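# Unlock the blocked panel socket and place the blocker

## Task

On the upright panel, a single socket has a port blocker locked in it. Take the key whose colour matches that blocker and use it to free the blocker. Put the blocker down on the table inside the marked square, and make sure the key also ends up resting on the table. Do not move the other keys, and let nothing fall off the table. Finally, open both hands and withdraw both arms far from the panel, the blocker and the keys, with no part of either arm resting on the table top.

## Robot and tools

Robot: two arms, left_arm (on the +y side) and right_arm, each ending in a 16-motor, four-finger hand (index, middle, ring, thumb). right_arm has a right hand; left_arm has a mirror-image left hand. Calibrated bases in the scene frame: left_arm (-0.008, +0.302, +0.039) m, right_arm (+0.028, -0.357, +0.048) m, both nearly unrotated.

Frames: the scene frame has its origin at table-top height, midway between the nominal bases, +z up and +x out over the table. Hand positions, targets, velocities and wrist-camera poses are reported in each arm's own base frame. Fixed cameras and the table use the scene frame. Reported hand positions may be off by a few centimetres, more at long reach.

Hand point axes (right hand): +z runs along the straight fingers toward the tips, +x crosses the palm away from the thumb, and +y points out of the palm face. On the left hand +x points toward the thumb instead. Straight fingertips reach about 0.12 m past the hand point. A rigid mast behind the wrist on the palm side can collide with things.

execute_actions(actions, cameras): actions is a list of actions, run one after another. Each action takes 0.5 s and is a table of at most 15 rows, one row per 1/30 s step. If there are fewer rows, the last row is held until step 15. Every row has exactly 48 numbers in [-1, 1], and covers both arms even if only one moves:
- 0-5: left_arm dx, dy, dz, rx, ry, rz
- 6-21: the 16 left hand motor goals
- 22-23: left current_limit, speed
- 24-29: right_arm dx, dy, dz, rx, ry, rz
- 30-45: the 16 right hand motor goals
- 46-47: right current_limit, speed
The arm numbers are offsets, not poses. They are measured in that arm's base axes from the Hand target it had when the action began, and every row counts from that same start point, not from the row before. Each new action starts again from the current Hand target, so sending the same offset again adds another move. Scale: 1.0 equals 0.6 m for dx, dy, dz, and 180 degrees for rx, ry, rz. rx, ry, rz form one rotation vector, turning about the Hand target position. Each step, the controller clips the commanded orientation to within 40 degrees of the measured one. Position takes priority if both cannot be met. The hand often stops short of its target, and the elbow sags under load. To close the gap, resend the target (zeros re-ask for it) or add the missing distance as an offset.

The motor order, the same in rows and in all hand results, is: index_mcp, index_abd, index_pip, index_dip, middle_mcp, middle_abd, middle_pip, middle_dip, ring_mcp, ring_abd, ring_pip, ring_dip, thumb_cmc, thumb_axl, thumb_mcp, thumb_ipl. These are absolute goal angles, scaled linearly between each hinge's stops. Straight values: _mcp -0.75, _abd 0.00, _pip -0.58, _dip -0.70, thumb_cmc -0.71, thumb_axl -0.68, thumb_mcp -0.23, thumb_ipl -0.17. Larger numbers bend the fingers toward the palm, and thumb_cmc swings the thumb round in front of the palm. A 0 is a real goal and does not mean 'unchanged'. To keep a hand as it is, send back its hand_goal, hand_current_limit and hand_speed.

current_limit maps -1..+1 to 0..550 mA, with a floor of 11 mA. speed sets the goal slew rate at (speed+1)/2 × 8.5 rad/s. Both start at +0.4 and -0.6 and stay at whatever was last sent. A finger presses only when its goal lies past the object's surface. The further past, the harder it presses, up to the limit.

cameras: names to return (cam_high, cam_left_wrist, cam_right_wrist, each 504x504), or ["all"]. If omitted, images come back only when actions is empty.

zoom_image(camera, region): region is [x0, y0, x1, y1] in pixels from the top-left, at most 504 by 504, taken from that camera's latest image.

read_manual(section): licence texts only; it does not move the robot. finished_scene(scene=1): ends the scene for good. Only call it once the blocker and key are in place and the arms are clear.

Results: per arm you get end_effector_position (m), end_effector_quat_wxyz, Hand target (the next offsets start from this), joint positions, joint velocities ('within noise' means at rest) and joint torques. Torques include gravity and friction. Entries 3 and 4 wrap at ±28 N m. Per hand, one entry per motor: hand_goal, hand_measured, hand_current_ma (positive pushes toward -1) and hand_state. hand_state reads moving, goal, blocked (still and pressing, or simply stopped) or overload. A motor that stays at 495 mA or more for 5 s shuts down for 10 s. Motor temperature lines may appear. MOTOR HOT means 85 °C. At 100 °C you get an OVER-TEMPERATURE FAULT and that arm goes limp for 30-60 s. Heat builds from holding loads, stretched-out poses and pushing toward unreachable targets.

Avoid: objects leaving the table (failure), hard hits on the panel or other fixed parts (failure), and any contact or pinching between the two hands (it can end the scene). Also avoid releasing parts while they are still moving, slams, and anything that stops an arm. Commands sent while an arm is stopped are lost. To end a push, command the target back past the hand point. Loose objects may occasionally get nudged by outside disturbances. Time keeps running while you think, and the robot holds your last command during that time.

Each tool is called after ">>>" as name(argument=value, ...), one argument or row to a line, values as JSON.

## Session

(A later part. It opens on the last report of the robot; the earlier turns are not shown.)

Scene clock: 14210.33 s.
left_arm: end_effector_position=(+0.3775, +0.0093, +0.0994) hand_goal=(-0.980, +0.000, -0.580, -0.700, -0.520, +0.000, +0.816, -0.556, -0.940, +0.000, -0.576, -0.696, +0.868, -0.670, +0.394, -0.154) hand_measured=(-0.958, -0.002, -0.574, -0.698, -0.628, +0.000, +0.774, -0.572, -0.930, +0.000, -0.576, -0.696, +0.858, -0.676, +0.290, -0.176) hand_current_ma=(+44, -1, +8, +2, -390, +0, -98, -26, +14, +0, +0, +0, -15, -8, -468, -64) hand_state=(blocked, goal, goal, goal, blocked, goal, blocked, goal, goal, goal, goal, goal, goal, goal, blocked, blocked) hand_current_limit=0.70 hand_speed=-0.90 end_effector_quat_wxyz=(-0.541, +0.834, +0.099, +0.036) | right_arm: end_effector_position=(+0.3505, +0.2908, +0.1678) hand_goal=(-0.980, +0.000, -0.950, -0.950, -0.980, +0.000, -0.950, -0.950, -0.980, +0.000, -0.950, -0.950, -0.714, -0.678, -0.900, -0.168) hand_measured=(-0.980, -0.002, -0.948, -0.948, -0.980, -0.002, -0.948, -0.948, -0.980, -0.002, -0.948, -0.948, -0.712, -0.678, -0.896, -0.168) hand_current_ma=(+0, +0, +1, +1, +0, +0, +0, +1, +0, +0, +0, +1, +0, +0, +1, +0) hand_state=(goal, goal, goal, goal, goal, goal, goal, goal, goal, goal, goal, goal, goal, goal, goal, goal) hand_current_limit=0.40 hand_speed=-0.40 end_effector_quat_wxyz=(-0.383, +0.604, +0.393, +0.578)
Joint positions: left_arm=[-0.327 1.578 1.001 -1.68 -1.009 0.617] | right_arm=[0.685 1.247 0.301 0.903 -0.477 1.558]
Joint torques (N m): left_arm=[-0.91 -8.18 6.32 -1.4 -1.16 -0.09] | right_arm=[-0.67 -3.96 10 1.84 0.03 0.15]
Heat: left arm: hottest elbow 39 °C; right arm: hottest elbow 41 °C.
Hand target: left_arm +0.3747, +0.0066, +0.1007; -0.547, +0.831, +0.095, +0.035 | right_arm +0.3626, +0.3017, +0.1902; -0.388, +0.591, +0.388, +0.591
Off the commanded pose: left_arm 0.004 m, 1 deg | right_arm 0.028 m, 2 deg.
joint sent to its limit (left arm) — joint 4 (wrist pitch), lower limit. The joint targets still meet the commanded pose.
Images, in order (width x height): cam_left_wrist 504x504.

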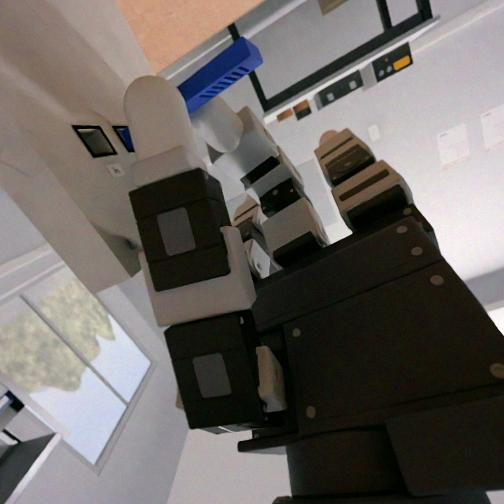

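>>> execute_actions(
  actions=[
    [[-0.0011,0.00028,-0.00015,0.00006,0.00018,-0.00004,-0.98,0,-0.58,-0.7,-0.52,0,0.816,-0.556,-0.94,0,-0.576,-0.696,0.869,-0.67,0.395,-0.154,0.7,-0.9,0,0,0,0,0,0,-0.98,0,-0.95,-0.95,-0.98,0,-0.95,-0.95,-0.98,0,-0.95,-0.95,-0.714,-0.678,-0.9,-0.168,0.4,-0.4],[-0.0022,0.00057,-0.00029,0.00012,0.00036,-0.00009,-0.98,0,-0.58,-0.7,-0.52,0,0.816,-0.556,-0.94,0,-0.576,-0.696,0.869,-0.67,0.395,-0.154,0.7,-0.9,0,0,0,0,0,0,-0.98,0,-0.95,-0.95,-0.98,0,-0.95,-0.95,-0.98,0,-0.95,-0.95,-0.714,-0.678,-0.9,-0.168,0.4,-0.4],[-0.0033,0.00085,-0.00044,0.00019,0.00054,-0.00013,-0.98,0,-0.58,-0.7,-0.52,0,0.816,-0.556,-0.94,0,-0.576,-0.696,0.869,-0.67,0.395,-0.154,0.7,-0.9,0,0,0,0,0,0,-0.98,0,-0.95,-0.95,-0.98,0,-0.95,-0.95,-0.98,0,-0.95,-0.95,-0.714,-0.678,-0.9,-0.168,0.4,-0.4],[-0.0044,0.00114,-0.00058,0.00025,0.00072,-0.00018,-0.98,0,-0.58,-0.7,-0.52,0,0.816,-0.556,-0.94,0,-0.576,-0.696,0.869,-0.67,0.395,-0.154,0.7,-0.9,0,0,0,0,0,0,-0.98,0,-0.95,-0.95,-0.98,0,-0.95,-0.95,-0.98,0,-0.95,-0.95,-0.714,-0.678,-0.9,-0.168,0.4,-0.4],[-0.0055,0.00142,-0.00073,0.00031,0.0009,-0.00022,-0.98,0,-0.58,-0.7,-0.52,0,0.816,-0.556,-0.94,0,-0.576,-0.696,0.869,-0.67,0.395,-0.154,0.7,-0.9,0,0,0,0,0,0,-0.98,0,-0.95,-0.95,-0.98,0,-0.95,-0.95,-0.98,0,-0.95,-0.95,-0.714,-0.678,-0.9,-0.168,0.4,-0.4]],
  ],
  cameras=["cam_left_wrist"],
)

>>> zoom_image(
  camera="cam_left_wrist",
  region=[108, 120, 140, 152],
)

>>> zoom_image(
  camera="cam_left_wrist",
  region=[66, 116, 114, 164],
)

Scene clock: 14234.97 s.
left_arm: end_effector_position=(+0.3757, +0.0096, +0.0983) hand_goal=(-0.980, +0.000, -0.580, -0.700, -0.520, +0.000, +0.816, -0.556, -0.940, +0.000, -0.576, -0.696, +0.868, -0.670, +0.394, -0.154) hand_measured=(-0.958, -0.002, -0.574, -0.698, -0.628, +0.000, +0.774, -0.572, -0.930, +0.000, -0.576, -0.696, +0.858, -0.676, +0.290, -0.176) hand_current_ma=(+44, -1, +8, +2, -390, +0, -99, -26, +14, +0, +0, +0, -16, -9, -468, -64) hand_state=(blocked, goal, goal, goal, blocked, goal, blocked, goal, goal, goal, goal, goal, goal, goal, blocked, blocked) hand_current_limit=0.70 hand_speed=-0.90 end_effector_quat_wxyz=(-0.543, +0.833, +0.097, +0.036) | right_arm: end_effector_position=(+0.3505, +0.2908, +0.1678) hand_goal=(-0.980, +0.000, -0.950, -0.950, -0.980, +0.000, -0.950, -0.950, -0.980, +0.000, -0.950, -0.950, -0.714, -0.678, -0.900, -0.168) hand_measured=(-0.980, -0.002, -0.948, -0.948, -0.980, -0.002, -0.948, -0.948, -0.980, -0.002, -0.948, -0.948, -0.712, -0.678, -0.896, -0.168) hand_current_ma=(+0, +0, +1, +1, +0, +0, +0, +1, +0, +0, +0, +1, +0, +0, +1, +0) hand_state=(goal, goal, goal, goal, goal, goal, goal, goal, goal, goal, goal, goal, goal, goal, goal, goal) hand_current_limit=0.40 hand_speed=-0.40 end_effector_quat_wxyz=(-0.383, +0.604, +0.393, +0.578)
Joint positions: left_arm=[-0.329 1.577 0.995 -1.68 -1.012 0.617] | right_arm=[0.685 1.247 0.301 0.903 -0.477 1.558]
Joint torques (N m): left_arm=[-0.79 -8.82 6.05 -1.43 -1.03 -0.1] | right_arm=[-0.73 -4.01 10.03 1.88 0.03 0.14]
Heat: left arm: hottest elbow 36 °C; right arm: hottest elbow 41 °C.
Hand target: left_arm +0.3715, +0.0074, +0.1003; -0.547, +0.831, +0.094, +0.034 | right_arm +0.3626, +0.3017, +0.1902; -0.388, +0.591, +0.388, +0.591
Off the commanded pose: left_arm 0.005 m, 1 deg | right_arm 0.028 m, 2 deg.
joint sent to its limit (left arm) — joint 4 (wrist pitch), lower limit. The joint targets still meet the commanded pose.
Images, in order (width x height): cam_left_wrist 504x504.

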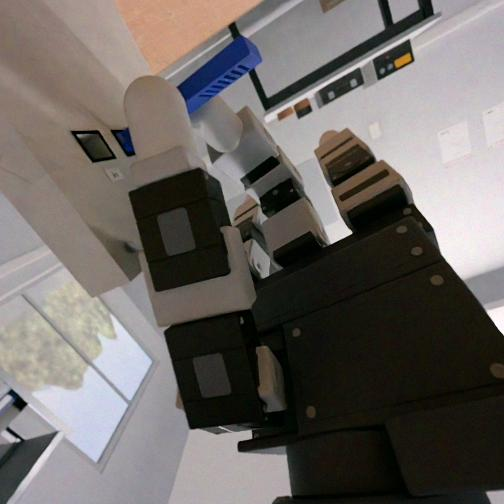

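Scaled by 15.750 from the camera's 504x504 image, which has a finer 720x720 frame.

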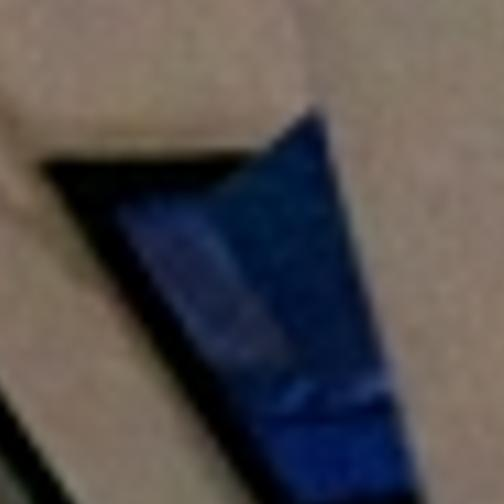

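Scaled by 10.500 from the camera's 504x504 image, which has a finer 720x720 frame.

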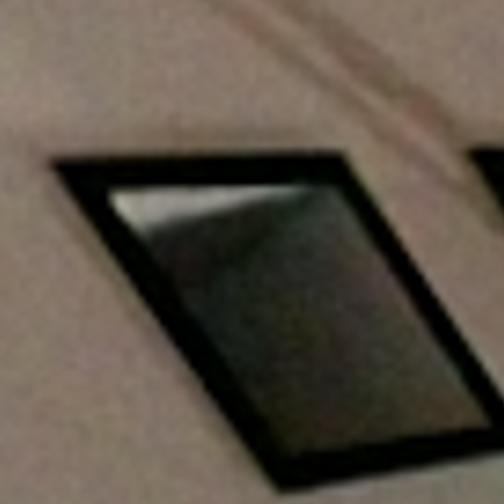

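>>> execute_actions(
  actions=[
    [[0.00005,-0.00002,0.00056,-0.0001,-0.0003,0,-0.98,0,-0.58,-0.7,-0.52,0,0.816,-0.556,-0.94,0,-0.576,-0.696,0.869,-0.67,0.395,-0.154,0.7,-0.9,0,0,0,0,0,0,-0.98,0,-0.95,-0.95,-0.98,0,-0.95,-0.95,-0.98,0,-0.95,-0.95,-0.714,-0.678,-0.9,-0.168,0.4,-0.4],[0.0001,-0.00003,0.00113,-0.0002,-0.0006,0,-0.98,0,-0.58,-0.7,-0.52,0,0.816,-0.556,-0.94,0,-0.576,-0.696,0.869,-0.67,0.395,-0.154,0.7,-0.9,0,0,0,0,0,0,-0.98,0,-0.95,-0.95,-0.98,0,-0.95,-0.95,-0.98,0,-0.95,-0.95,-0.714,-0.678,-0.9,-0.168,0.4,-0.4],[0.00014,-0.00005,0.0017,-0.00031,-0.0009,0,-0.98,0,-0.58,-0.7,-0.52,0,0.816,-0.556,-0.94,0,-0.576,-0.696,0.869,-0.67,0.395,-0.154,0.7,-0.9,0,0,0,0,0,0,-0.98,0,-0.95,-0.95,-0.98,0,-0.95,-0.95,-0.98,0,-0.95,-0.95,-0.714,-0.678,-0.9,-0.168,0.4,-0.4],[0.00019,-0.00006,0.00226,-0.00041,-0.00121,0,-0.98,0,-0.58,-0.7,-0.52,0,0.816,-0.556,-0.94,0,-0.576,-0.696,0.869,-0.67,0.395,-0.154,0.7,-0.9,0,0,0,0,0,0,-0.98,0,-0.95,-0.95,-0.98,0,-0.95,-0.95,-0.98,0,-0.95,-0.95,-0.714,-0.678,-0.9,-0.168,0.4,-0.4]],
  ],
  cameras=["cam_left_wrist"],
)

>>> zoom_image(
  camera="cam_left_wrist",
  region=[108, 120, 140, 152],
)

Scene clock: 14254.90 s.
left_arm: end_effector_position=(+0.3758, +0.0095, +0.0997) hand_goal=(-0.980, +0.000, -0.580, -0.700, -0.520, +0.000, +0.816, -0.556, -0.940, +0.000, -0.576, -0.696, +0.868, -0.670, +0.394, -0.154) hand_measured=(-0.958, -0.002, -0.574, -0.698, -0.628, +0.000, +0.774, -0.572, -0.930, +0.000, -0.576, -0.696, +0.858, -0.676, +0.290, -0.176) hand_current_ma=(+44, -1, +8, +2, -390, +0, -99, -26, +14, +0, +0, +0, -16, -9, -468, -64) hand_state=(blocked, goal, goal, goal, blocked, goal, blocked, goal, goal, goal, goal, goal, goal, goal, blocked, blocked) hand_current_limit=0.70 hand_speed=-0.90 end_effector_quat_wxyz=(-0.542, +0.834, +0.098, +0.037) | right_arm: end_effector_position=(+0.3505, +0.2908, +0.1678) hand_goal=(-0.980, +0.000, -0.950, -0.950, -0.980, +0.000, -0.950, -0.950, -0.980, +0.000, -0.950, -0.950, -0.714, -0.678, -0.900, -0.168) hand_measured=(-0.980, -0.002, -0.948, -0.948, -0.980, -0.002, -0.948, -0.948, -0.980, -0.002, -0.948, -0.948, -0.712, -0.678, -0.896, -0.168) hand_current_ma=(+0, +0, +1, +1, +0, +0, +0, +1, +0, +0, +0, +1, +0, +0, +1, +0) hand_state=(goal, goal, goal, goal, goal, goal, goal, goal, goal, goal, goal, goal, goal, goal, goal, goal) hand_current_limit=0.40 hand_speed=-0.40 end_effector_quat_wxyz=(-0.383, +0.604, +0.393, +0.578)
Joint positions: left_arm=[-0.329 1.573 0.995 -1.68 -1.012 0.617] | right_arm=[0.685 1.247 0.301 0.903 -0.477 1.558]
Joint torques (N m): left_arm=[-0.73 -8.47 6.08 -1.4 -1.04 -0.09] | right_arm=[-0.62 -3.96 10.02 1.88 0.04 0.14]
Heat: left arm: hottest elbow 35 °C; right arm: hottest elbow 41 °C.
Hand target: left_arm +0.3716, +0.0074, +0.1015; -0.547, +0.831, +0.095, +0.036 | right_arm +0.3626, +0.3017, +0.1902; -0.388, +0.591, +0.388, +0.591
Off the commanded pose: left_arm 0.005 m, 1 deg | right_arm 0.028 m, 2 deg.
joint sent to its limit (left arm) — joint 4 (wrist pitch), lower limit. The joint targets still meet the commanded pose.
Images, in order (width x height): cam_left_wrist 504x504.

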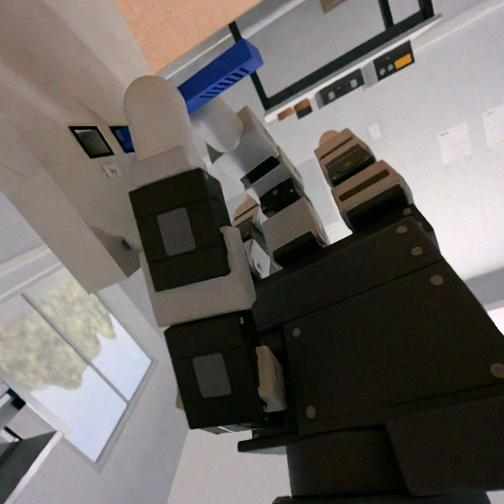

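Scaled by 15.750 from the camera's 504x504 image, which has a finer 720x720 frame.

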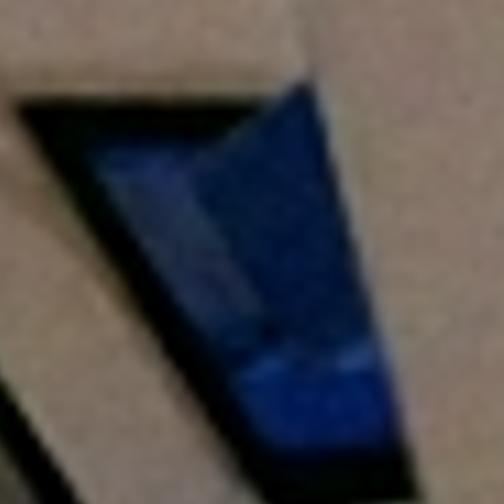

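>>> zoom_image(
  camera="cam_left_wrist",
  region=[106, 122, 122, 138],
)

>>> zoom_image(
  camera="cam_left_wrist",
  region=[116, 134, 136, 154],
)

>>> zoom_image(
  camera="cam_left_wrist",
  region=[64, 120, 114, 170],
)

Scaled by 31.500 from the camera's 504x504 image, which has a finer 720x720 frame.

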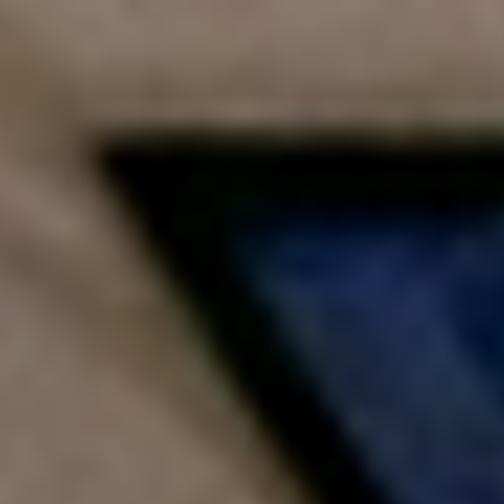

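Scaled by 25.200 from the camera's 504x504 image, which has a finer 720x720 frame.

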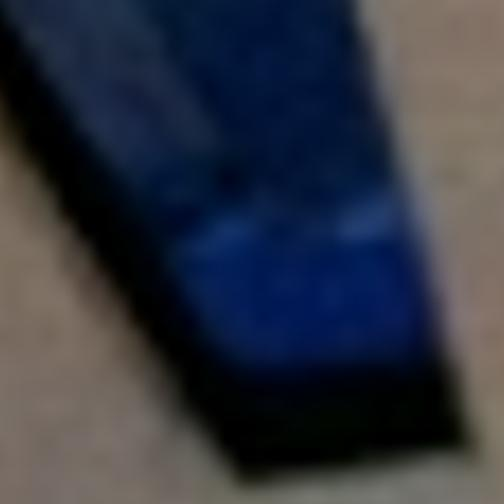

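Scaled by 10.080 from the camera's 504x504 image, which has a finer 720x720 frame.

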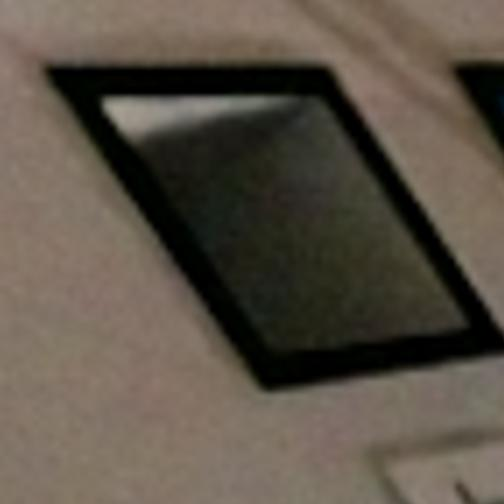

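>>> zoom_image(
  camera="cam_left_wrist",
  region=[120, 134, 134, 148],
)

Scaled by 36.000 from the camera's 504x504 image, which has a finer 720x720 frame.

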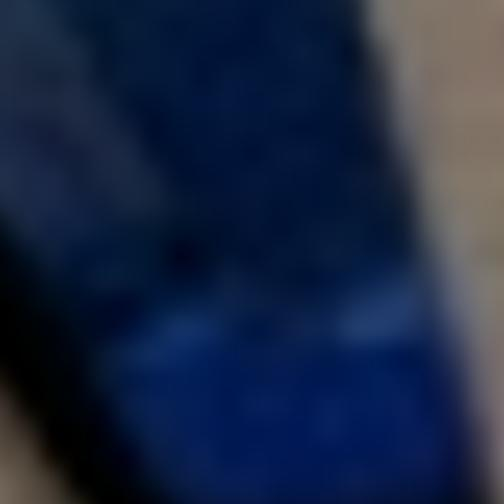

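>>> execute_actions(
  actions=[
    [[0.00715,-0.00257,0.00058,-0.00033,-0.00098,-0.00008,-0.98,0,-0.58,-0.7,-0.52,0,0.816,-0.556,-0.94,0,-0.576,-0.696,0.869,-0.67,0.395,-0.154,0.7,-0.9,0,0,0,0,0,0,-0.98,0,-0.95,-0.95,-0.98,0,-0.95,-0.95,-0.98,0,-0.95,-0.95,-0.714,-0.678,-0.9,-0.168,0.4,-0.4],[0.0143,-0.00514,0.00117,-0.00066,-0.00196,-0.00016,-0.98,0,-0.58,-0.7,-0.52,0,0.816,-0.556,-0.94,0,-0.576,-0.696,0.869,-0.67,0.395,-0.154,0.7,-0.9,0,0,0,0,0,0,-0.98,0,-0.95,-0.95,-0.98,0,-0.95,-0.95,-0.98,0,-0.95,-0.95,-0.714,-0.678,-0.9,-0.168,0.4,-0.4],[0.02145,-0.00771,0.00175,-0.00099,-0.00294,-0.00024,-0.98,0,-0.58,-0.7,-0.52,0,0.816,-0.556,-0.94,0,-0.576,-0.696,0.869,-0.67,0.395,-0.154,0.7,-0.9,0,0,0,0,0,0,-0.98,0,-0.95,-0.95,-0.98,0,-0.95,-0.95,-0.98,0,-0.95,-0.95,-0.714,-0.678,-0.9,-0.168,0.4,-0.4],[0.0286,-0.01028,0.00233,-0.00132,-0.00392,-0.00032,-0.98,0,-0.58,-0.7,-0.52,0,0.816,-0.556,-0.94,0,-0.576,-0.696,0.869,-0.67,0.395,-0.154,0.7,-0.9,0,0,0,0,0,0,-0.98,0,-0.95,-0.95,-0.98,0,-0.95,-0.95,-0.98,0,-0.95,-0.95,-0.714,-0.678,-0.9,-0.168,0.4,-0.4]],
  ],
  cameras=["cam_left_wrist"],
)

>>> zoom_image(
  camera="cam_left_wrist",
  region=[108, 120, 140, 152],
)

Scene clock: 14430.90 s.
left_arm: end_effector_position=(+0.3758, +0.0093, +0.0997) hand_goal=(-0.980, +0.000, -0.580, -0.700, -0.520, +0.000, +0.816, -0.556, -0.940, +0.000, -0.576, -0.696, +0.868, -0.670, +0.394, -0.154) hand_measured=(-0.958, -0.002, -0.574, -0.698, -0.628, +0.000, +0.774, -0.572, -0.930, +0.000, -0.576, -0.696, +0.858, -0.676, +0.290, -0.176) hand_current_ma=(+44, -1, +8, +2, -390, +0, -99, -26, +14, +0, +0, +0, -16, -9, -468, -64) hand_state=(blocked, goal, goal, goal, blocked, goal, blocked, goal, goal, goal, goal, goal, goal, goal, blocked, blocked) hand_current_limit=0.70 hand_speed=-0.90 end_effector_quat_wxyz=(-0.542, +0.834, +0.097, +0.037) | right_arm: end_effector_position=(+0.3505, +0.2908, +0.1678) hand_goal=(-0.980, +0.000, -0.950, -0.950, -0.980, +0.000, -0.950, -0.950, -0.980, +0.000, -0.950, -0.950, -0.714, -0.678, -0.900, -0.168) hand_measured=(-0.980, -0.002, -0.948, -0.948, -0.980, -0.002, -0.948, -0.948, -0.980, -0.002, -0.948, -0.948, -0.712, -0.678, -0.896, -0.168) hand_current_ma=(+0, +0, +1, +1, +0, +0, +0, +1, +0, +0, +0, +1, +0, +0, +1, +0) hand_state=(goal, goal, goal, goal, goal, goal, goal, goal, goal, goal, goal, goal, goal, goal, goal, goal) hand_current_limit=0.40 hand_speed=-0.40 end_effector_quat_wxyz=(-0.383, +0.604, +0.393, +0.578)
Joint positions: left_arm=[-0.33 1.573 0.995 -1.68 -1.012 0.617] | right_arm=[0.685 1.247 0.301 0.903 -0.477 1.558]
Joint torques (N m): left_arm=[-0.85 -6.3 9.5 -1.42 -1.04 -0.08] | right_arm=[-0.91 -4.01 10.02 1.85 0.04 0.14]
Motor temperatures (°C): left_arm=[23 29 32 24 27 25] | right_arm=[23 25 41 24 25 25]
Heat: left arm: hottest elbow 32 °C; right arm: hottest elbow 41 °C.
Hand target: left_arm +0.3887, +0.0013, +0.1030; -0.544, +0.832, +0.098, +0.041 | right_arm +0.3626, +0.3017, +0.1902; -0.388, +0.591, +0.388, +0.591
Off the commanded pose: left_arm 0.016 m, 1 deg | right_arm 0.028 m, 2 deg.
joint sent to its limit (left arm) — joint 4 (wrist pitch), lower limit. The joint targets still meet the commanded pose.
Images, in order (width x height): cam_left_wrist 504x504.

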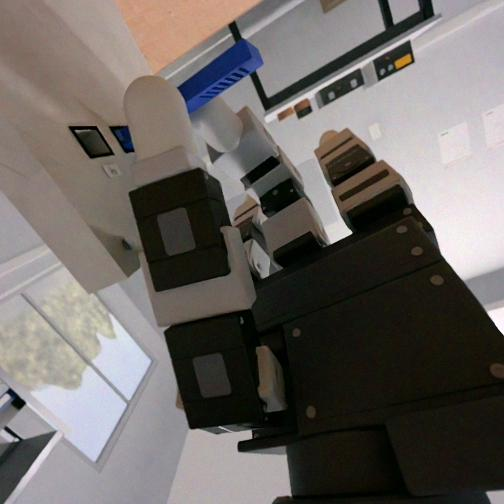

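Scaled by 15.750 from the camera's 504x504 image, which has a finer 720x720 frame.

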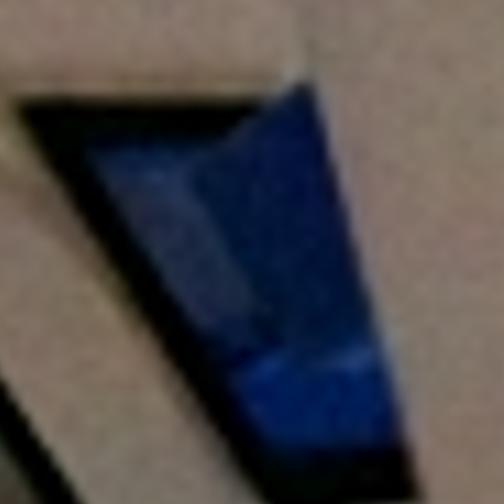

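>>> execute_actions(
  actions=[
    [[0.00068,-0.00023,0,-0.00002,-0.00006,0,-0.98,0,-0.58,-0.7,-0.52,0,0.816,-0.556,-0.94,0,-0.576,-0.696,0.869,-0.67,0.395,-0.154,0.7,-0.9,0,0,0,0,0,0,-0.98,0,-0.95,-0.95,-0.98,0,-0.95,-0.95,-0.98,0,-0.95,-0.95,-0.714,-0.678,-0.9,-0.168,0.4,-0.4],[0.00136,-0.00046,0,-0.00004,-0.00013,0,-0.98,0,-0.58,-0.7,-0.52,0,0.816,-0.556,-0.94,0,-0.576,-0.696,0.869,-0.67,0.395,-0.154,0.7,-0.9,0,0,0,0,0,0,-0.98,0,-0.95,-0.95,-0.98,0,-0.95,-0.95,-0.98,0,-0.95,-0.95,-0.714,-0.678,-0.9,-0.168,0.4,-0.4],[0.00204,-0.00069,0,-0.00006,-0.00019,0,-0.98,0,-0.58,-0.7,-0.52,0,0.816,-0.556,-0.94,0,-0.576,-0.696,0.869,-0.67,0.395,-0.154,0.7,-0.9,0,0,0,0,0,0,-0.98,0,-0.95,-0.95,-0.98,0,-0.95,-0.95,-0.98,0,-0.95,-0.95,-0.714,-0.678,-0.9,-0.168,0.4,-0.4],[0.00272,-0.00092,0,-0.00009,-0.00026,0,-0.98,0,-0.58,-0.7,-0.52,0,0.816,-0.556,-0.94,0,-0.576,-0.696,0.869,-0.67,0.395,-0.154,0.7,-0.9,0,0,0,0,0,0,-0.98,0,-0.95,-0.95,-0.98,0,-0.95,-0.95,-0.98,0,-0.95,-0.95,-0.714,-0.678,-0.9,-0.168,0.4,-0.4],[0.0034,-0.00115,0,-0.00011,-0.00032,0,-0.98,0,-0.58,-0.7,-0.52,0,0.816,-0.556,-0.94,0,-0.576,-0.696,0.869,-0.67,0.395,-0.154,0.7,-0.9,0,0,0,0,0,0,-0.98,0,-0.95,-0.95,-0.98,0,-0.95,-0.95,-0.98,0,-0.95,-0.95,-0.714,-0.678,-0.9,-0.168,0.4,-0.4],[0.00407,-0.00137,0,-0.00013,-0.00038,0,-0.98,0,-0.58,-0.7,-0.52,0,0.816,-0.556,-0.94,0,-0.576,-0.696,0.869,-0.67,0.395,-0.154,0.7,-0.9,0,0,0,0,0,0,-0.98,0,-0.95,-0.95,-0.98,0,-0.95,-0.95,-0.98,0,-0.95,-0.95,-0.714,-0.678,-0.9,-0.168,0.4,-0.4],[0.00475,-0.0016,0.00001,-0.00015,-0.00045,0,-0.98,0,-0.58,-0.7,-0.52,0,0.816,-0.556,-0.94,0,-0.576,-0.696,0.869,-0.67,0.395,-0.154,0.7,-0.9,0,0,0,0,0,0,-0.98,0,-0.95,-0.95,-0.98,0,-0.95,-0.95,-0.98,0,-0.95,-0.95,-0.714,-0.678,-0.9,-0.168,0.4,-0.4],[0.00543,-0.00183,0.00001,-0.00017,-0.00051,0,-0.98,0,-0.58,-0.7,-0.52,0,0.816,-0.556,-0.94,0,-0.576,-0.696,0.869,-0.67,0.395,-0.154,0.7,-0.9,0,0,0,0,0,0,-0.98,0,-0.95,-0.95,-0.98,0,-0.95,-0.95,-0.98,0,-0.95,-0.95,-0.714,-0.678,-0.9,-0.168,0.4,-0.4]],
  ],
  cameras=["cam_left_wrist"],
)

>>> zoom_image(
  camera="cam_left_wrist",
  region=[108, 120, 140, 152],
)

Scene clock: 14461.80 s.
left_arm: end_effector_position=(+0.3768, +0.0089, +0.0985) hand_goal=(-0.980, +0.000, -0.580, -0.700, -0.520, +0.000, +0.816, -0.556, -0.940, +0.000, -0.576, -0.696, +0.868, -0.670, +0.394, -0.154) hand_measured=(-0.958, -0.002, -0.574, -0.698, -0.628, +0.000, +0.774, -0.572, -0.930, +0.000, -0.576, -0.696, +0.858, -0.676, +0.290, -0.176) hand_current_ma=(+44, -1, +8, +2, -390, +0, -99, -26, +14, +0, +0, +0, -16, -9, -468, -64) hand_state=(blocked, goal, goal, goal, blocked, goal, blocked, goal, goal, goal, goal, goal, goal, goal, blocked, blocked) hand_current_limit=0.70 hand_speed=-0.90 end_effector_quat_wxyz=(-0.543, +0.834, +0.096, +0.036) | right_arm: end_effector_position=(+0.3505, +0.2908, +0.1678) hand_goal=(-0.980, +0.000, -0.950, -0.950, -0.980, +0.000, -0.950, -0.950, -0.980, +0.000, -0.950, -0.950, -0.714, -0.678, -0.900, -0.168) hand_measured=(-0.980, -0.002, -0.948, -0.948, -0.980, -0.002, -0.948, -0.948, -0.980, -0.002, -0.948, -0.948, -0.712, -0.678, -0.896, -0.168) hand_current_ma=(+0, +0, +1, +1, +0, +0, +0, +1, +0, +0, +0, +1, +0, +0, +1, +0) hand_state=(goal, goal, goal, goal, goal, goal, goal, goal, goal, goal, goal, goal, goal, goal, goal, goal) hand_current_limit=0.40 hand_speed=-0.40 end_effector_quat_wxyz=(-0.383, +0.604, +0.393, +0.578)
Joint positions: left_arm=[-0.33 1.579 0.998 -1.68 -1.012 0.617] | right_arm=[0.685 1.247 0.301 0.903 -0.477 1.558]
Joint torques (N m): left_arm=[-0.73 -6.36 9.87 -1.42 -1.04 -0.08] | right_arm=[-0.73 -3.9 9.98 1.87 0.04 0.14]
Heat: left arm: hottest elbow 35 °C; right arm: hottest elbow 41 °C.
Hand target: left_arm +0.3919, +0.0003, +0.1029; -0.544, +0.832, +0.098, +0.041 | right_arm +0.3626, +0.3017, +0.1902; -0.388, +0.591, +0.388, +0.591
Off the commanded pose: left_arm 0.018 m, 1 deg | right_arm 0.028 m, 2 deg.
joint sent to its limit (left arm) — joint 4 (wrist pitch), lower limit. The joint targets still meet the commanded pose.
Images, in order (width x height): cam_left_wrist 504x504.

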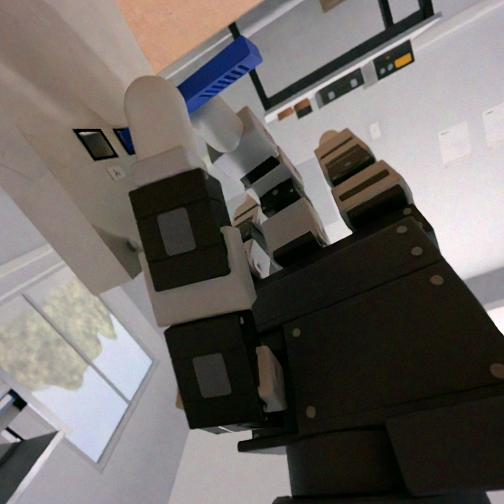

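Scaled by 15.750 from the camera's 504x504 image, which has a finer 720x720 frame.

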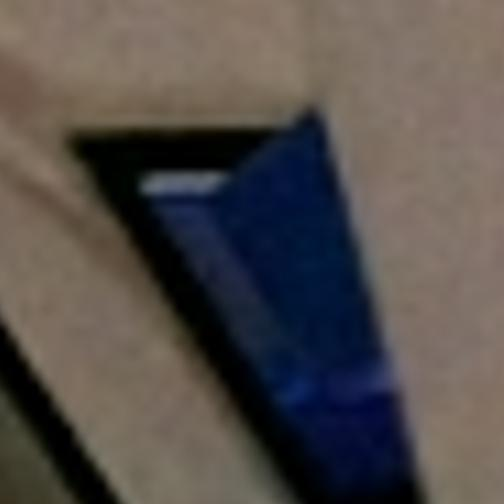

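>>> execute_actions(
  actions=[
    [[0.00064,-0.00022,0.00046,-0.0001,-0.0003,0,-0.98,0,-0.58,-0.7,-0.52,0,0.816,-0.556,-0.94,0,-0.576,-0.696,0.869,-0.67,0.395,-0.154,0.7,-0.9,0,0,0,0,0,0,-0.98,0,-0.95,-0.95,-0.98,0,-0.95,-0.95,-0.98,0,-0.95,-0.95,-0.714,-0.678,-0.9,-0.168,0.4,-0.4],[0.00128,-0.00043,0.00092,-0.0002,-0.0006,0,-0.98,0,-0.58,-0.7,-0.52,0,0.816,-0.556,-0.94,0,-0.576,-0.696,0.869,-0.67,0.395,-0.154,0.7,-0.9,0,0,0,0,0,0,-0.98,0,-0.95,-0.95,-0.98,0,-0.95,-0.95,-0.98,0,-0.95,-0.95,-0.714,-0.678,-0.9,-0.168,0.4,-0.4],[0.00193,-0.00065,0.00138,-0.0003,-0.0009,0,-0.98,0,-0.58,-0.7,-0.52,0,0.816,-0.556,-0.94,0,-0.576,-0.696,0.869,-0.67,0.395,-0.154,0.7,-0.9,0,0,0,0,0,0,-0.98,0,-0.95,-0.95,-0.98,0,-0.95,-0.95,-0.98,0,-0.95,-0.95,-0.714,-0.678,-0.9,-0.168,0.4,-0.4],[0.00257,-0.00087,0.00183,-0.0004,-0.0012,0,-0.98,0,-0.58,-0.7,-0.52,0,0.816,-0.556,-0.94,0,-0.576,-0.696,0.869,-0.67,0.395,-0.154,0.7,-0.9,0,0,0,0,0,0,-0.98,0,-0.95,-0.95,-0.98,0,-0.95,-0.95,-0.98,0,-0.95,-0.95,-0.714,-0.678,-0.9,-0.168,0.4,-0.4],[0.00321,-0.00108,0.00229,-0.00051,-0.00151,0,-0.98,0,-0.58,-0.7,-0.52,0,0.816,-0.556,-0.94,0,-0.576,-0.696,0.869,-0.67,0.395,-0.154,0.7,-0.9,0,0,0,0,0,0,-0.98,0,-0.95,-0.95,-0.98,0,-0.95,-0.95,-0.98,0,-0.95,-0.95,-0.714,-0.678,-0.9,-0.168,0.4,-0.4],[0.00385,-0.0013,0.00275,-0.00061,-0.00181,0,-0.98,0,-0.58,-0.7,-0.52,0,0.816,-0.556,-0.94,0,-0.576,-0.696,0.869,-0.67,0.395,-0.154,0.7,-0.9,0,0,0,0,0,0,-0.98,0,-0.95,-0.95,-0.98,0,-0.95,-0.95,-0.98,0,-0.95,-0.95,-0.714,-0.678,-0.9,-0.168,0.4,-0.4]],
  ],
  cameras=["cam_left_wrist"],
)

>>> zoom_image(
  camera="cam_left_wrist",
  region=[108, 120, 140, 152],
)

Scene clock: 14486.27 s.
left_arm: end_effector_position=(+0.3770, +0.0088, +0.0986) hand_goal=(-0.980, +0.000, -0.580, -0.700, -0.520, +0.000, +0.816, -0.556, -0.940, +0.000, -0.576, -0.696, +0.868, -0.670, +0.394, -0.154) hand_measured=(-0.958, -0.002, -0.574, -0.698, -0.628, +0.000, +0.774, -0.572, -0.930, +0.000, -0.576, -0.696, +0.858, -0.676, +0.290, -0.176) hand_current_ma=(+44, -1, +8, +2, -390, +0, -100, -26, +14, +0, +0, +0, -16, -9, -467, -64) hand_state=(blocked, goal, goal, goal, blocked, goal, blocked, goal, goal, goal, goal, goal, goal, goal, blocked, blocked) hand_current_limit=0.70 hand_speed=-0.90 end_effector_quat_wxyz=(-0.543, +0.834, +0.096, +0.036) | right_arm: end_effector_position=(+0.3505, +0.2908, +0.1678) hand_goal=(-0.980, +0.000, -0.950, -0.950, -0.980, +0.000, -0.950, -0.950, -0.980, +0.000, -0.950, -0.950, -0.714, -0.678, -0.900, -0.168) hand_measured=(-0.980, -0.002, -0.948, -0.948, -0.980, -0.002, -0.948, -0.948, -0.980, -0.002, -0.948, -0.948, -0.712, -0.678, -0.896, -0.168) hand_current_ma=(+0, +0, +1, +1, +0, +0, +0, +1, +0, +0, +0, +1, +0, +0, +1, +0) hand_state=(goal, goal, goal, goal, goal, goal, goal, goal, goal, goal, goal, goal, goal, goal, goal, goal) hand_current_limit=0.40 hand_speed=-0.40 end_effector_quat_wxyz=(-0.383, +0.604, +0.393, +0.578)
Joint positions: left_arm=[-0.33 1.579 0.999 -1.68 -1.012 0.618] | right_arm=[0.685 1.247 0.301 0.903 -0.477 1.558]
Joint torques (N m): left_arm=[-0.73 -6.42 10.25 -1.4 -1.04 -0.09] | right_arm=[-0.73 -3.96 10.03 1.88 0.04 0.14]
Heat: left arm: hottest elbow 34 °C; right arm: hottest elbow 41 °C.
Hand target: left_arm +0.3942, -0.0005, +0.1046; -0.543, +0.833, +0.100, +0.044 | right_arm +0.3626, +0.3017, +0.1902; -0.388, +0.591, +0.388, +0.591
Off the commanded pose: left_arm 0.020 m, 1 deg | right_arm 0.028 m, 2 deg.
joint sent to its limit (left arm) — joint 4 (wrist pitch), lower limit. The joint targets still meet the commanded pose.
Images, in order (width x height): cam_left_wrist 504x504.

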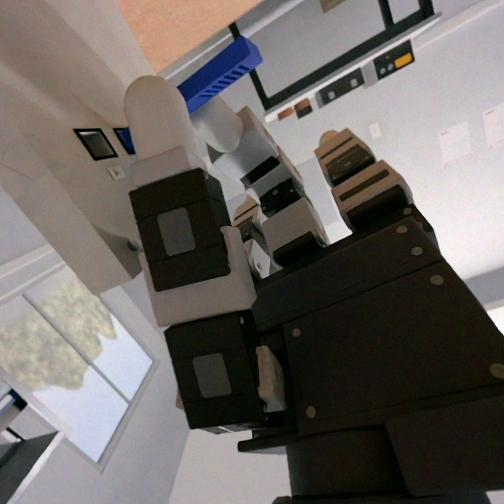

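Scaled by 15.750 from the camera's 504x504 image, which has a finer 720x720 frame.

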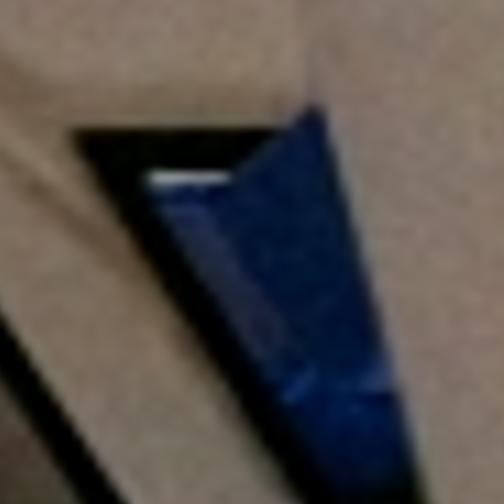

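>>> execute_actions(
  actions=[
    [[0.0004,-0.00014,0.00487,-0.00088,-0.0026,0,-0.98,0,-0.58,-0.7,-0.52,0,0.816,-0.556,-0.94,0,-0.576,-0.696,0.869,-0.67,0.395,-0.154,0.7,-0.9,0,0,0,0,0,0,-0.98,0,-0.95,-0.95,-0.98,0,-0.95,-0.95,-0.98,0,-0.95,-0.95,-0.714,-0.678,-0.9,-0.168,0.4,-0.4],[0.0008,-0.00027,0.00975,-0.00176,-0.0052,0,-0.98,0,-0.58,-0.7,-0.52,0,0.816,-0.556,-0.94,0,-0.576,-0.696,0.869,-0.67,0.395,-0.154,0.7,-0.9,0,0,0,0,0,0,-0.98,0,-0.95,-0.95,-0.98,0,-0.95,-0.95,-0.98,0,-0.95,-0.95,-0.714,-0.678,-0.9,-0.168,0.4,-0.4],[0.0012,-0.00041,0.01462,-0.00264,-0.0078,0,-0.98,0,-0.58,-0.7,-0.52,0,0.816,-0.556,-0.94,0,-0.576,-0.696,0.869,-0.67,0.395,-0.154,0.7,-0.9,0,0,0,0,0,0,-0.98,0,-0.95,-0.95,-0.98,0,-0.95,-0.95,-0.98,0,-0.95,-0.95,-0.714,-0.678,-0.9,-0.168,0.4,-0.4],[0.0016,-0.00054,0.01949,-0.00351,-0.0104,0,-0.98,0,-0.58,-0.7,-0.52,0,0.816,-0.556,-0.94,0,-0.576,-0.696,0.869,-0.67,0.395,-0.154,0.7,-0.9,0,0,0,0,0,0,-0.98,0,-0.95,-0.95,-0.98,0,-0.95,-0.95,-0.98,0,-0.95,-0.95,-0.714,-0.678,-0.9,-0.168,0.4,-0.4]],
  ],
)

Scene clock: 14536.60 s.
left_arm: end_effector_position=(+0.3770, +0.0088, +0.0991) hand_goal=(-0.980, +0.000, -0.580, -0.700, -0.520, +0.000, +0.816, -0.556, -0.940, +0.000, -0.576, -0.696, +0.868, -0.670, +0.394, -0.154) hand_measured=(-0.958, -0.002, -0.574, -0.698, -0.628, +0.000, +0.774, -0.572, -0.930, +0.000, -0.576, -0.696, +0.858, -0.676, +0.290, -0.176) hand_current_ma=(+44, -1, +8, +2, -390, +0, -100, -26, +14, +0, +0, +0, -16, -9, -468, -64) hand_state=(blocked, goal, goal, goal, blocked, goal, blocked, goal, goal, goal, goal, goal, goal, goal, blocked, blocked) hand_current_limit=0.70 hand_speed=-0.90 end_effector_quat_wxyz=(-0.542, +0.834, +0.096, +0.037) | right_arm: end_effector_position=(+0.3505, +0.2908, +0.1678) hand_goal=(-0.980, +0.000, -0.950, -0.950, -0.980, +0.000, -0.950, -0.950, -0.980, +0.000, -0.950, -0.950, -0.714, -0.678, -0.900, -0.168) hand_measured=(-0.980, -0.002, -0.948, -0.948, -0.980, -0.002, -0.948, -0.948, -0.980, -0.002, -0.948, -0.948, -0.712, -0.678, -0.896, -0.168) hand_current_ma=(+0, +0, +1, +1, +0, +0, +0, +1, +0, +0, +0, +1, +0, +0, +1, +0) hand_state=(goal, goal, goal, goal, goal, goal, goal, goal, goal, goal, goal, goal, goal, goal, goal, goal) hand_current_limit=0.40 hand_speed=-0.40 end_effector_quat_wxyz=(-0.383, +0.604, +0.393, +0.578)
Joint positions: left_arm=[-0.33 1.578 0.999 -1.68 -1.012 0.618] | right_arm=[0.685 1.247 0.301 0.903 -0.477 1.558]
Joint torques (N m): left_arm=[-0.73 -8.59 10.26 -1.4 -1.06 -0.1] | right_arm=[-0.79 -4.01 10.02 1.85 0.03 0.15]
Heat: left arm: hottest elbow 36 °C; right arm: hottest elbow 41 °C.
Hand target: left_arm +0.3952, -0.0008, +0.1163; -0.537, +0.835, +0.109, +0.057 | right_arm +0.3626, +0.3017, +0.1902; -0.388, +0.591, +0.388, +0.591
Off the commanded pose: left_arm 0.027 m, 3 deg | right_arm 0.028 m, 2 deg.
joint sent to its limit (left arm) — joint 4 (wrist pitch), lower limit. The joint targets still meet the commanded pose.

>>> execute_actions(
  actions=[
    [[0.00005,-0.00002,0.00056,-0.0001,-0.0003,0,-0.98,0,-0.58,-0.7,-0.52,0,0.816,-0.556,-0.94,0,-0.576,-0.696,0.869,-0.67,0.395,-0.154,0.7,-0.9,0,0,0,0,0,0,-0.98,0,-0.95,-0.95,-0.98,0,-0.95,-0.95,-0.98,0,-0.95,-0.95,-0.714,-0.678,-0.9,-0.168,0.4,-0.4],[0.0001,-0.00003,0.00113,-0.0002,-0.0006,0,-0.98,0,-0.58,-0.7,-0.52,0,0.816,-0.556,-0.94,0,-0.576,-0.696,0.869,-0.67,0.395,-0.154,0.7,-0.9,0,0,0,0,0,0,-0.98,0,-0.95,-0.95,-0.98,0,-0.95,-0.95,-0.98,0,-0.95,-0.95,-0.714,-0.678,-0.9,-0.168,0.4,-0.4]],
  ],
  cameras=["cam_left_wrist"],
)

>>> zoom_image(
  camera="cam_left_wrist",
  region=[108, 120, 140, 152],
)

Scene clock: 14544.60 s.
left_arm: end_effector_position=(+0.3770, +0.0087, +0.0996) hand_goal=(-0.980, +0.000, -0.580, -0.700, -0.520, +0.000, +0.816, -0.556, -0.940, +0.000, -0.576, -0.696, +0.868, -0.670, +0.394, -0.154) hand_measured=(-0.958, -0.002, -0.574, -0.698, -0.628, +0.000, +0.774, -0.572, -0.930, +0.000, -0.576, -0.696, +0.858, -0.676, +0.290, -0.176) hand_current_ma=(+44, -1, +8, +2, -390, +0, -100, -26, +14, +0, +0, +0, -16, -9, -467, -64) hand_state=(blocked, goal, goal, goal, blocked, goal, blocked, goal, goal, goal, goal, goal, goal, goal, blocked, blocked) hand_current_limit=0.70 hand_speed=-0.90 end_effector_quat_wxyz=(-0.542, +0.834, +0.097, +0.037) | right_arm: end_effector_position=(+0.3505, +0.2908, +0.1678) hand_goal=(-0.980, +0.000, -0.950, -0.950, -0.980, +0.000, -0.950, -0.950, -0.980, +0.000, -0.950, -0.950, -0.714, -0.678, -0.900, -0.168) hand_measured=(-0.980, -0.002, -0.948, -0.948, -0.980, -0.002, -0.948, -0.948, -0.980, -0.002, -0.948, -0.948, -0.712, -0.678, -0.896, -0.168) hand_current_ma=(+0, +0, +1, +1, +0, +0, +0, +1, +0, +0, +0, +1, +0, +0, +1, +0) hand_state=(goal, goal, goal, goal, goal, goal, goal, goal, goal, goal, goal, goal, goal, goal, goal, goal) hand_current_limit=0.40 hand_speed=-0.40 end_effector_quat_wxyz=(-0.383, +0.604, +0.393, +0.578)
Joint positions: left_arm=[-0.33 1.576 0.999 -1.68 -1.012 0.619] | right_arm=[0.685 1.247 0.301 0.903 -0.477 1.558]
Joint torques (N m): left_arm=[-0.79 -8.59 10.28 -1.42 -1.05 -0.1] | right_arm=[-0.67 -3.96 10 1.87 0.03 0.14]
Heat: left arm: hottest elbow 36 °C; right arm: hottest elbow 41 °C.
Hand target: left_arm +0.3952, -0.0009, +0.1170; -0.536, +0.835, +0.109, +0.058 | right_arm +0.3626, +0.3017, +0.1902; -0.388, +0.591, +0.388, +0.591
Off the commanded pose: left_arm 0.027 m, 3 deg | right_arm 0.028 m, 2 deg.
joint sent to its limit (left arm) — joint 4 (wrist pitch), lower limit. The joint targets still meet the commanded pose.
Images, in order (width x height): cam_left_wrist 504x504.

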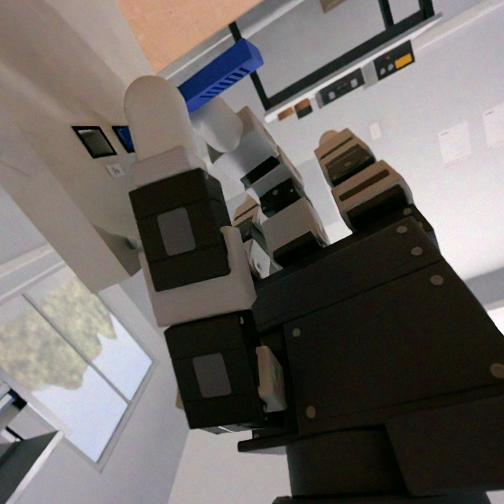

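Scaled by 15.750 from the camera's 504x504 image, which has a finer 720x720 frame.

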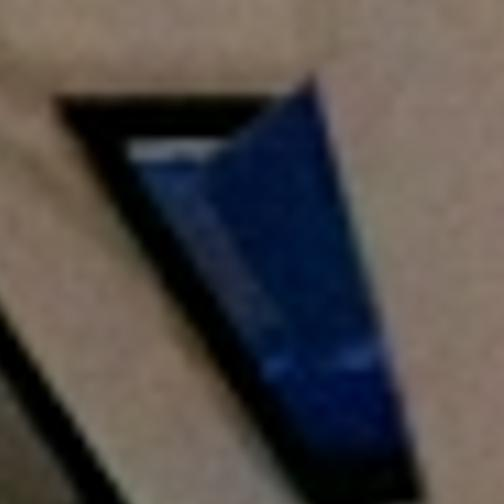

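>>> execute_actions(
  actions=[
    [[0.000015,-0.00047,0,0,0,-0.00024,-0.98,0,-0.58,-0.7,-0.52,0,0.816,-0.556,-0.94,0,-0.576,-0.696,0.869,-0.67,0.395,-0.154,0.7,-0.9,0,0,0,0,0,0,-0.98,0,-0.95,-0.95,-0.98,0,-0.95,-0.95,-0.98,0,-0.95,-0.95,-0.714,-0.678,-0.9,-0.168,0.4,-0.4],[0.00003,-0.00094,0,0,0,-0.00048,-0.98,0,-0.58,-0.7,-0.52,0,0.816,-0.556,-0.94,0,-0.576,-0.696,0.869,-0.67,0.395,-0.154,0.7,-0.9,0,0,0,0,0,0,-0.98,0,-0.95,-0.95,-0.98,0,-0.95,-0.95,-0.98,0,-0.95,-0.95,-0.714,-0.678,-0.9,-0.168,0.4,-0.4]],
  ],
  cameras=["cam_left_wrist"],
)

>>> zoom_image(
  camera="cam_left_wrist",
  region=[108, 120, 140, 152],
)

Scene clock: 14566.37 s.
left_arm: end_effector_position=(+0.3770, +0.0087, +0.0996) hand_goal=(-0.980, +0.000, -0.580, -0.700, -0.520, +0.000, +0.816, -0.556, -0.940, +0.000, -0.576, -0.696, +0.868, -0.670, +0.394, -0.154) hand_measured=(-0.958, -0.002, -0.574, -0.698, -0.628, +0.000, +0.774, -0.572, -0.930, +0.000, -0.576, -0.696, +0.858, -0.676, +0.290, -0.176) hand_current_ma=(+44, -1, +8, +2, -390, +0, -100, -26, +14, +0, +0, +0, -16, -9, -468, -64) hand_state=(blocked, goal, goal, goal, blocked, goal, blocked, goal, goal, goal, goal, goal, goal, goal, blocked, blocked) hand_current_limit=0.70 hand_speed=-0.90 end_effector_quat_wxyz=(-0.542, +0.834, +0.097, +0.037) | right_arm: end_effector_position=(+0.3505, +0.2908, +0.1678) hand_goal=(-0.980, +0.000, -0.950, -0.950, -0.980, +0.000, -0.950, -0.950, -0.980, +0.000, -0.950, -0.950, -0.714, -0.678, -0.900, -0.168) hand_measured=(-0.980, -0.002, -0.948, -0.948, -0.980, -0.002, -0.948, -0.948, -0.980, -0.002, -0.948, -0.948, -0.712, -0.678, -0.896, -0.168) hand_current_ma=(+0, +0, +1, +1, +0, +0, +0, +1, +0, +0, +0, +1, +0, +0, +1, +0) hand_state=(goal, goal, goal, goal, goal, goal, goal, goal, goal, goal, goal, goal, goal, goal, goal, goal) hand_current_limit=0.40 hand_speed=-0.40 end_effector_quat_wxyz=(-0.383, +0.604, +0.393, +0.578)
Joint positions: left_arm=[-0.33 1.576 0.999 -1.68 -1.012 0.619] | right_arm=[0.685 1.247 0.301 0.903 -0.477 1.558]
Joint torques (N m): left_arm=[-0.85 -8.59 10.28 -1.4 -1.05 -0.1] | right_arm=[-0.67 -3.96 9.99 1.87 0.03 0.15]
Heat: left arm: hottest elbow 36 °C; right arm: hottest elbow 41 °C.
Hand target: left_arm +0.3953, -0.0014, +0.1170; -0.536, +0.835, +0.109, +0.058 | right_arm +0.3626, +0.3017, +0.1902; -0.388, +0.591, +0.388, +0.591
Off the commanded pose: left_arm 0.027 m, 3 deg | right_arm 0.028 m, 2 deg.
joint sent to its limit (left arm) — joint 4 (wrist pitch), lower limit. The joint targets still meet the commanded pose.
Images, in order (width x height): cam_left_wrist 504x504.

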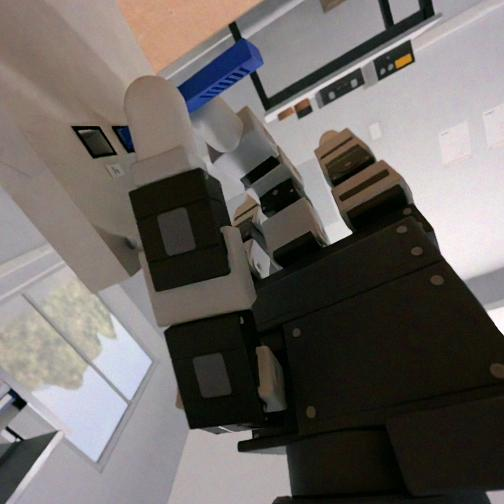

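Scaled by 15.750 from the camera's 504x504 image, which has a finer 720x720 frame.

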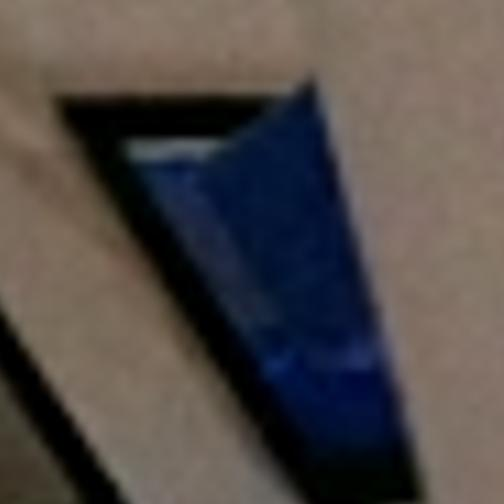

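>>> execute_actions(
  actions=[
    [[0.00064,-0.00022,0.00046,-0.0001,-0.0003,0,-0.98,0,-0.58,-0.7,-0.52,0,0.816,-0.556,-0.94,0,-0.576,-0.696,0.869,-0.67,0.395,-0.154,0.7,-0.9,0,0,0,0,0,0,-0.98,0,-0.95,-0.95,-0.98,0,-0.95,-0.95,-0.98,0,-0.95,-0.95,-0.714,-0.678,-0.9,-0.168,0.4,-0.4],[0.00128,-0.00043,0.00092,-0.0002,-0.0006,0,-0.98,0,-0.58,-0.7,-0.52,0,0.816,-0.556,-0.94,0,-0.576,-0.696,0.869,-0.67,0.395,-0.154,0.7,-0.9,0,0,0,0,0,0,-0.98,0,-0.95,-0.95,-0.98,0,-0.95,-0.95,-0.98,0,-0.95,-0.95,-0.714,-0.678,-0.9,-0.168,0.4,-0.4],[0.00193,-0.00065,0.00138,-0.0003,-0.0009,0,-0.98,0,-0.58,-0.7,-0.52,0,0.816,-0.556,-0.94,0,-0.576,-0.696,0.869,-0.67,0.395,-0.154,0.7,-0.9,0,0,0,0,0,0,-0.98,0,-0.95,-0.95,-0.98,0,-0.95,-0.95,-0.98,0,-0.95,-0.95,-0.714,-0.678,-0.9,-0.168,0.4,-0.4]],
  ],
  cameras=["cam_left_wrist"],
)

>>> zoom_image(
  camera="cam_left_wrist",
  region=[108, 120, 140, 152],
)

Scene clock: 14578.90 s.
left_arm: end_effector_position=(+0.3770, +0.0087, +0.0996) hand_goal=(-0.980, +0.000, -0.580, -0.700, -0.520, +0.000, +0.816, -0.556, -0.940, +0.000, -0.576, -0.696, +0.868, -0.670, +0.394, -0.154) hand_measured=(-0.958, -0.002, -0.574, -0.698, -0.628, +0.000, +0.774, -0.572, -0.930, +0.000, -0.576, -0.696, +0.858, -0.676, +0.290, -0.176) hand_current_ma=(+44, -1, +8, +2, -390, +0, -100, -26, +14, +0, +0, +0, -16, -9, -468, -64) hand_state=(blocked, goal, goal, goal, blocked, goal, blocked, goal, goal, goal, goal, goal, goal, goal, blocked, blocked) hand_current_limit=0.70 hand_speed=-0.90 end_effector_quat_wxyz=(-0.542, +0.834, +0.097, +0.037) | right_arm: end_effector_position=(+0.3505, +0.2908, +0.1678) hand_goal=(-0.980, +0.000, -0.950, -0.950, -0.980, +0.000, -0.950, -0.950, -0.980, +0.000, -0.950, -0.950, -0.714, -0.678, -0.900, -0.168) hand_measured=(-0.980, -0.002, -0.948, -0.948, -0.980, -0.002, -0.948, -0.948, -0.980, -0.002, -0.948, -0.948, -0.712, -0.678, -0.896, -0.168) hand_current_ma=(+0, +0, +1, +1, +0, +0, +0, +1, +0, +0, +0, +1, +0, +0, +1, +0) hand_state=(goal, goal, goal, goal, goal, goal, goal, goal, goal, goal, goal, goal, goal, goal, goal, goal) hand_current_limit=0.40 hand_speed=-0.40 end_effector_quat_wxyz=(-0.383, +0.604, +0.393, +0.578)
Joint positions: left_arm=[-0.33 1.576 0.999 -1.68 -1.012 0.619] | right_arm=[0.685 1.247 0.301 0.903 -0.477 1.558]
Joint torques (N m): left_arm=[-0.85 -8.59 10.48 -1.4 -1.05 -0.09] | right_arm=[-0.73 -4.01 10.03 1.85 0.04 0.14]
Heat: left arm: hottest elbow 36 °C; right arm: hottest elbow 41 °C.
Hand target: left_arm +0.3964, -0.0018, +0.1178; -0.536, +0.835, +0.110, +0.059 | right_arm +0.3626, +0.3017, +0.1902; -0.388, +0.591, +0.388, +0.591
Off the commanded pose: left_arm 0.029 m, 3 deg | right_arm 0.028 m, 2 deg.
joint sent to its limit (left arm) — joint 4 (wrist pitch), lower limit. The joint targets still meet the commanded pose.
Images, in order (width x height): cam_left_wrist 504x504.

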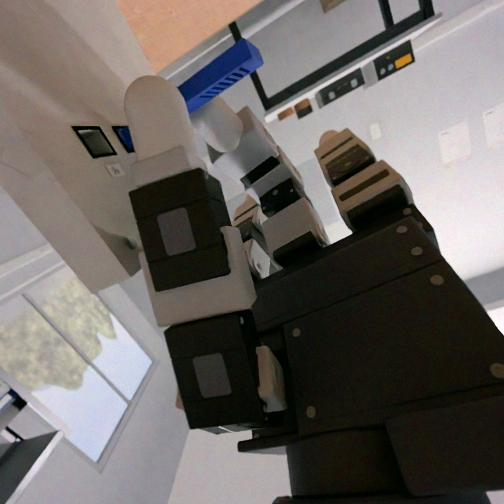

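Scaled by 15.750 from the camera's 504x504 image, which has a finer 720x720 frame.

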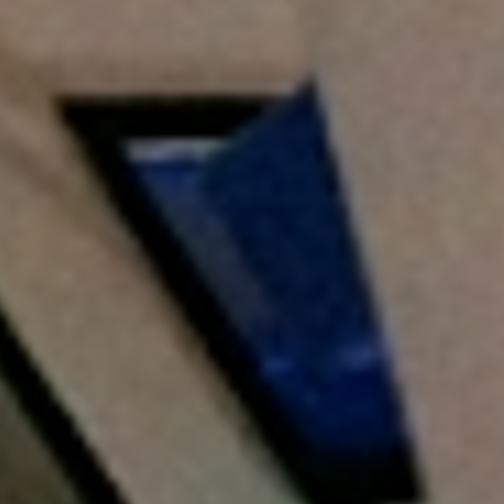

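>>> execute_actions(
  actions=[
    [[0.00004,-0.00001,0.00042,-0.00008,-0.00023,0,-0.98,0,-0.58,-0.7,-0.52,0,0.816,-0.556,-0.94,0,-0.576,-0.696,0.869,-0.67,0.395,-0.154,0.7,-0.9,0,0,0,0,0,0,-0.98,0,-0.95,-0.95,-0.98,0,-0.95,-0.95,-0.98,0,-0.95,-0.95,-0.714,-0.678,-0.9,-0.168,0.4,-0.4],[0.00007,-0.00002,0.00085,-0.00015,-0.00045,0,-0.98,0,-0.58,-0.7,-0.52,0,0.816,-0.556,-0.94,0,-0.576,-0.696,0.869,-0.67,0.395,-0.154,0.7,-0.9,0,0,0,0,0,0,-0.98,0,-0.95,-0.95,-0.98,0,-0.95,-0.95,-0.98,0,-0.95,-0.95,-0.714,-0.678,-0.9,-0.168,0.4,-0.4]],
  ],
  cameras=["cam_left_wrist"],
)

>>> zoom_image(
  camera="cam_left_wrist",
  region=[108, 120, 140, 152],
)

Scene clock: 14592.40 s.
left_arm: end_effector_position=(+0.3770, +0.0087, +0.1001) hand_goal=(-0.980, +0.000, -0.580, -0.700, -0.520, +0.000, +0.816, -0.556, -0.940, +0.000, -0.576, -0.696, +0.868, -0.670, +0.394, -0.154) hand_measured=(-0.958, -0.002, -0.574, -0.698, -0.628, +0.000, +0.774, -0.572, -0.930, +0.000, -0.576, -0.696, +0.858, -0.676, +0.290, -0.176) hand_current_ma=(+44, -1, +8, +2, -390, +0, -100, -26, +14, +0, +0, +0, -16, -9, -468, -64) hand_state=(blocked, goal, goal, goal, blocked, goal, blocked, goal, goal, goal, goal, goal, goal, goal, blocked, blocked) hand_current_limit=0.70 hand_speed=-0.90 end_effector_quat_wxyz=(-0.542, +0.834, +0.097, +0.038) | right_arm: end_effector_position=(+0.3505, +0.2908, +0.1678) hand_goal=(-0.980, +0.000, -0.950, -0.950, -0.980, +0.000, -0.950, -0.950, -0.980, +0.000, -0.950, -0.950, -0.714, -0.678, -0.900, -0.168) hand_measured=(-0.980, -0.002, -0.948, -0.948, -0.980, -0.002, -0.948, -0.948, -0.980, -0.002, -0.948, -0.948, -0.712, -0.678, -0.896, -0.168) hand_current_ma=(+0, +0, +1, +1, +0, +0, +0, +1, +0, +0, +0, +1, +0, +0, +1, +0) hand_state=(goal, goal, goal, goal, goal, goal, goal, goal, goal, goal, goal, goal, goal, goal, goal, goal) hand_current_limit=0.40 hand_speed=-0.40 end_effector_quat_wxyz=(-0.383, +0.604, +0.393, +0.578)
Joint positions: left_arm=[-0.33 1.575 0.999 -1.68 -1.012 0.619] | right_arm=[0.685 1.247 0.301 0.903 -0.477 1.558]
Joint torques (N m): left_arm=[-0.91 -8.59 10.48 -1.4 -1.06 -0.1] | right_arm=[-0.67 -4.01 9.98 1.85 0.04 0.15]
Motor temperatures (°C): left_arm=[23 29 37 24 27 25] | right_arm=[23 25 41 24 25 25]
Heat: left arm: hottest elbow 37 °C; right arm: hottest elbow 41 °C.
Hand target: left_arm +0.3964, -0.0018, +0.1183; -0.535, +0.835, +0.110, +0.060 | right_arm +0.3626, +0.3017, +0.1902; -0.388, +0.591, +0.388, +0.591
Off the commanded pose: left_arm 0.029 m, 3 deg | right_arm 0.028 m, 2 deg.
joint sent to its limit (left arm) — joint 4 (wrist pitch), lower limit. The joint targets still meet the commanded pose.
Images, in order (width x height): cam_left_wrist 504x504.

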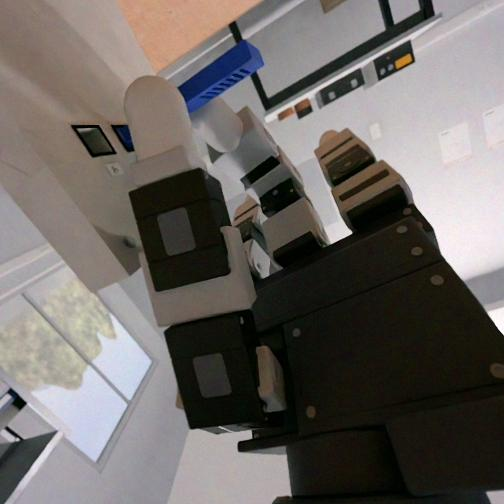

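Scaled by 15.750 from the camera's 504x504 image, which has a finer 720x720 frame.

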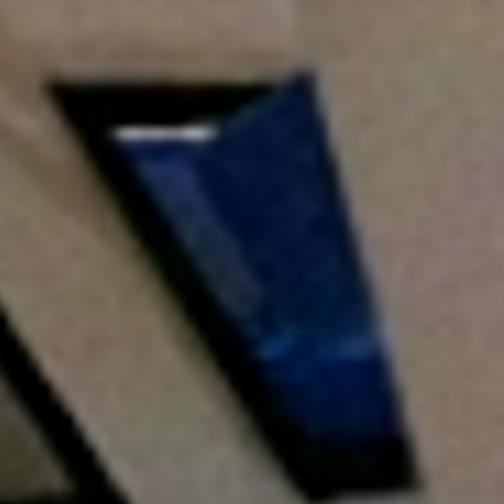

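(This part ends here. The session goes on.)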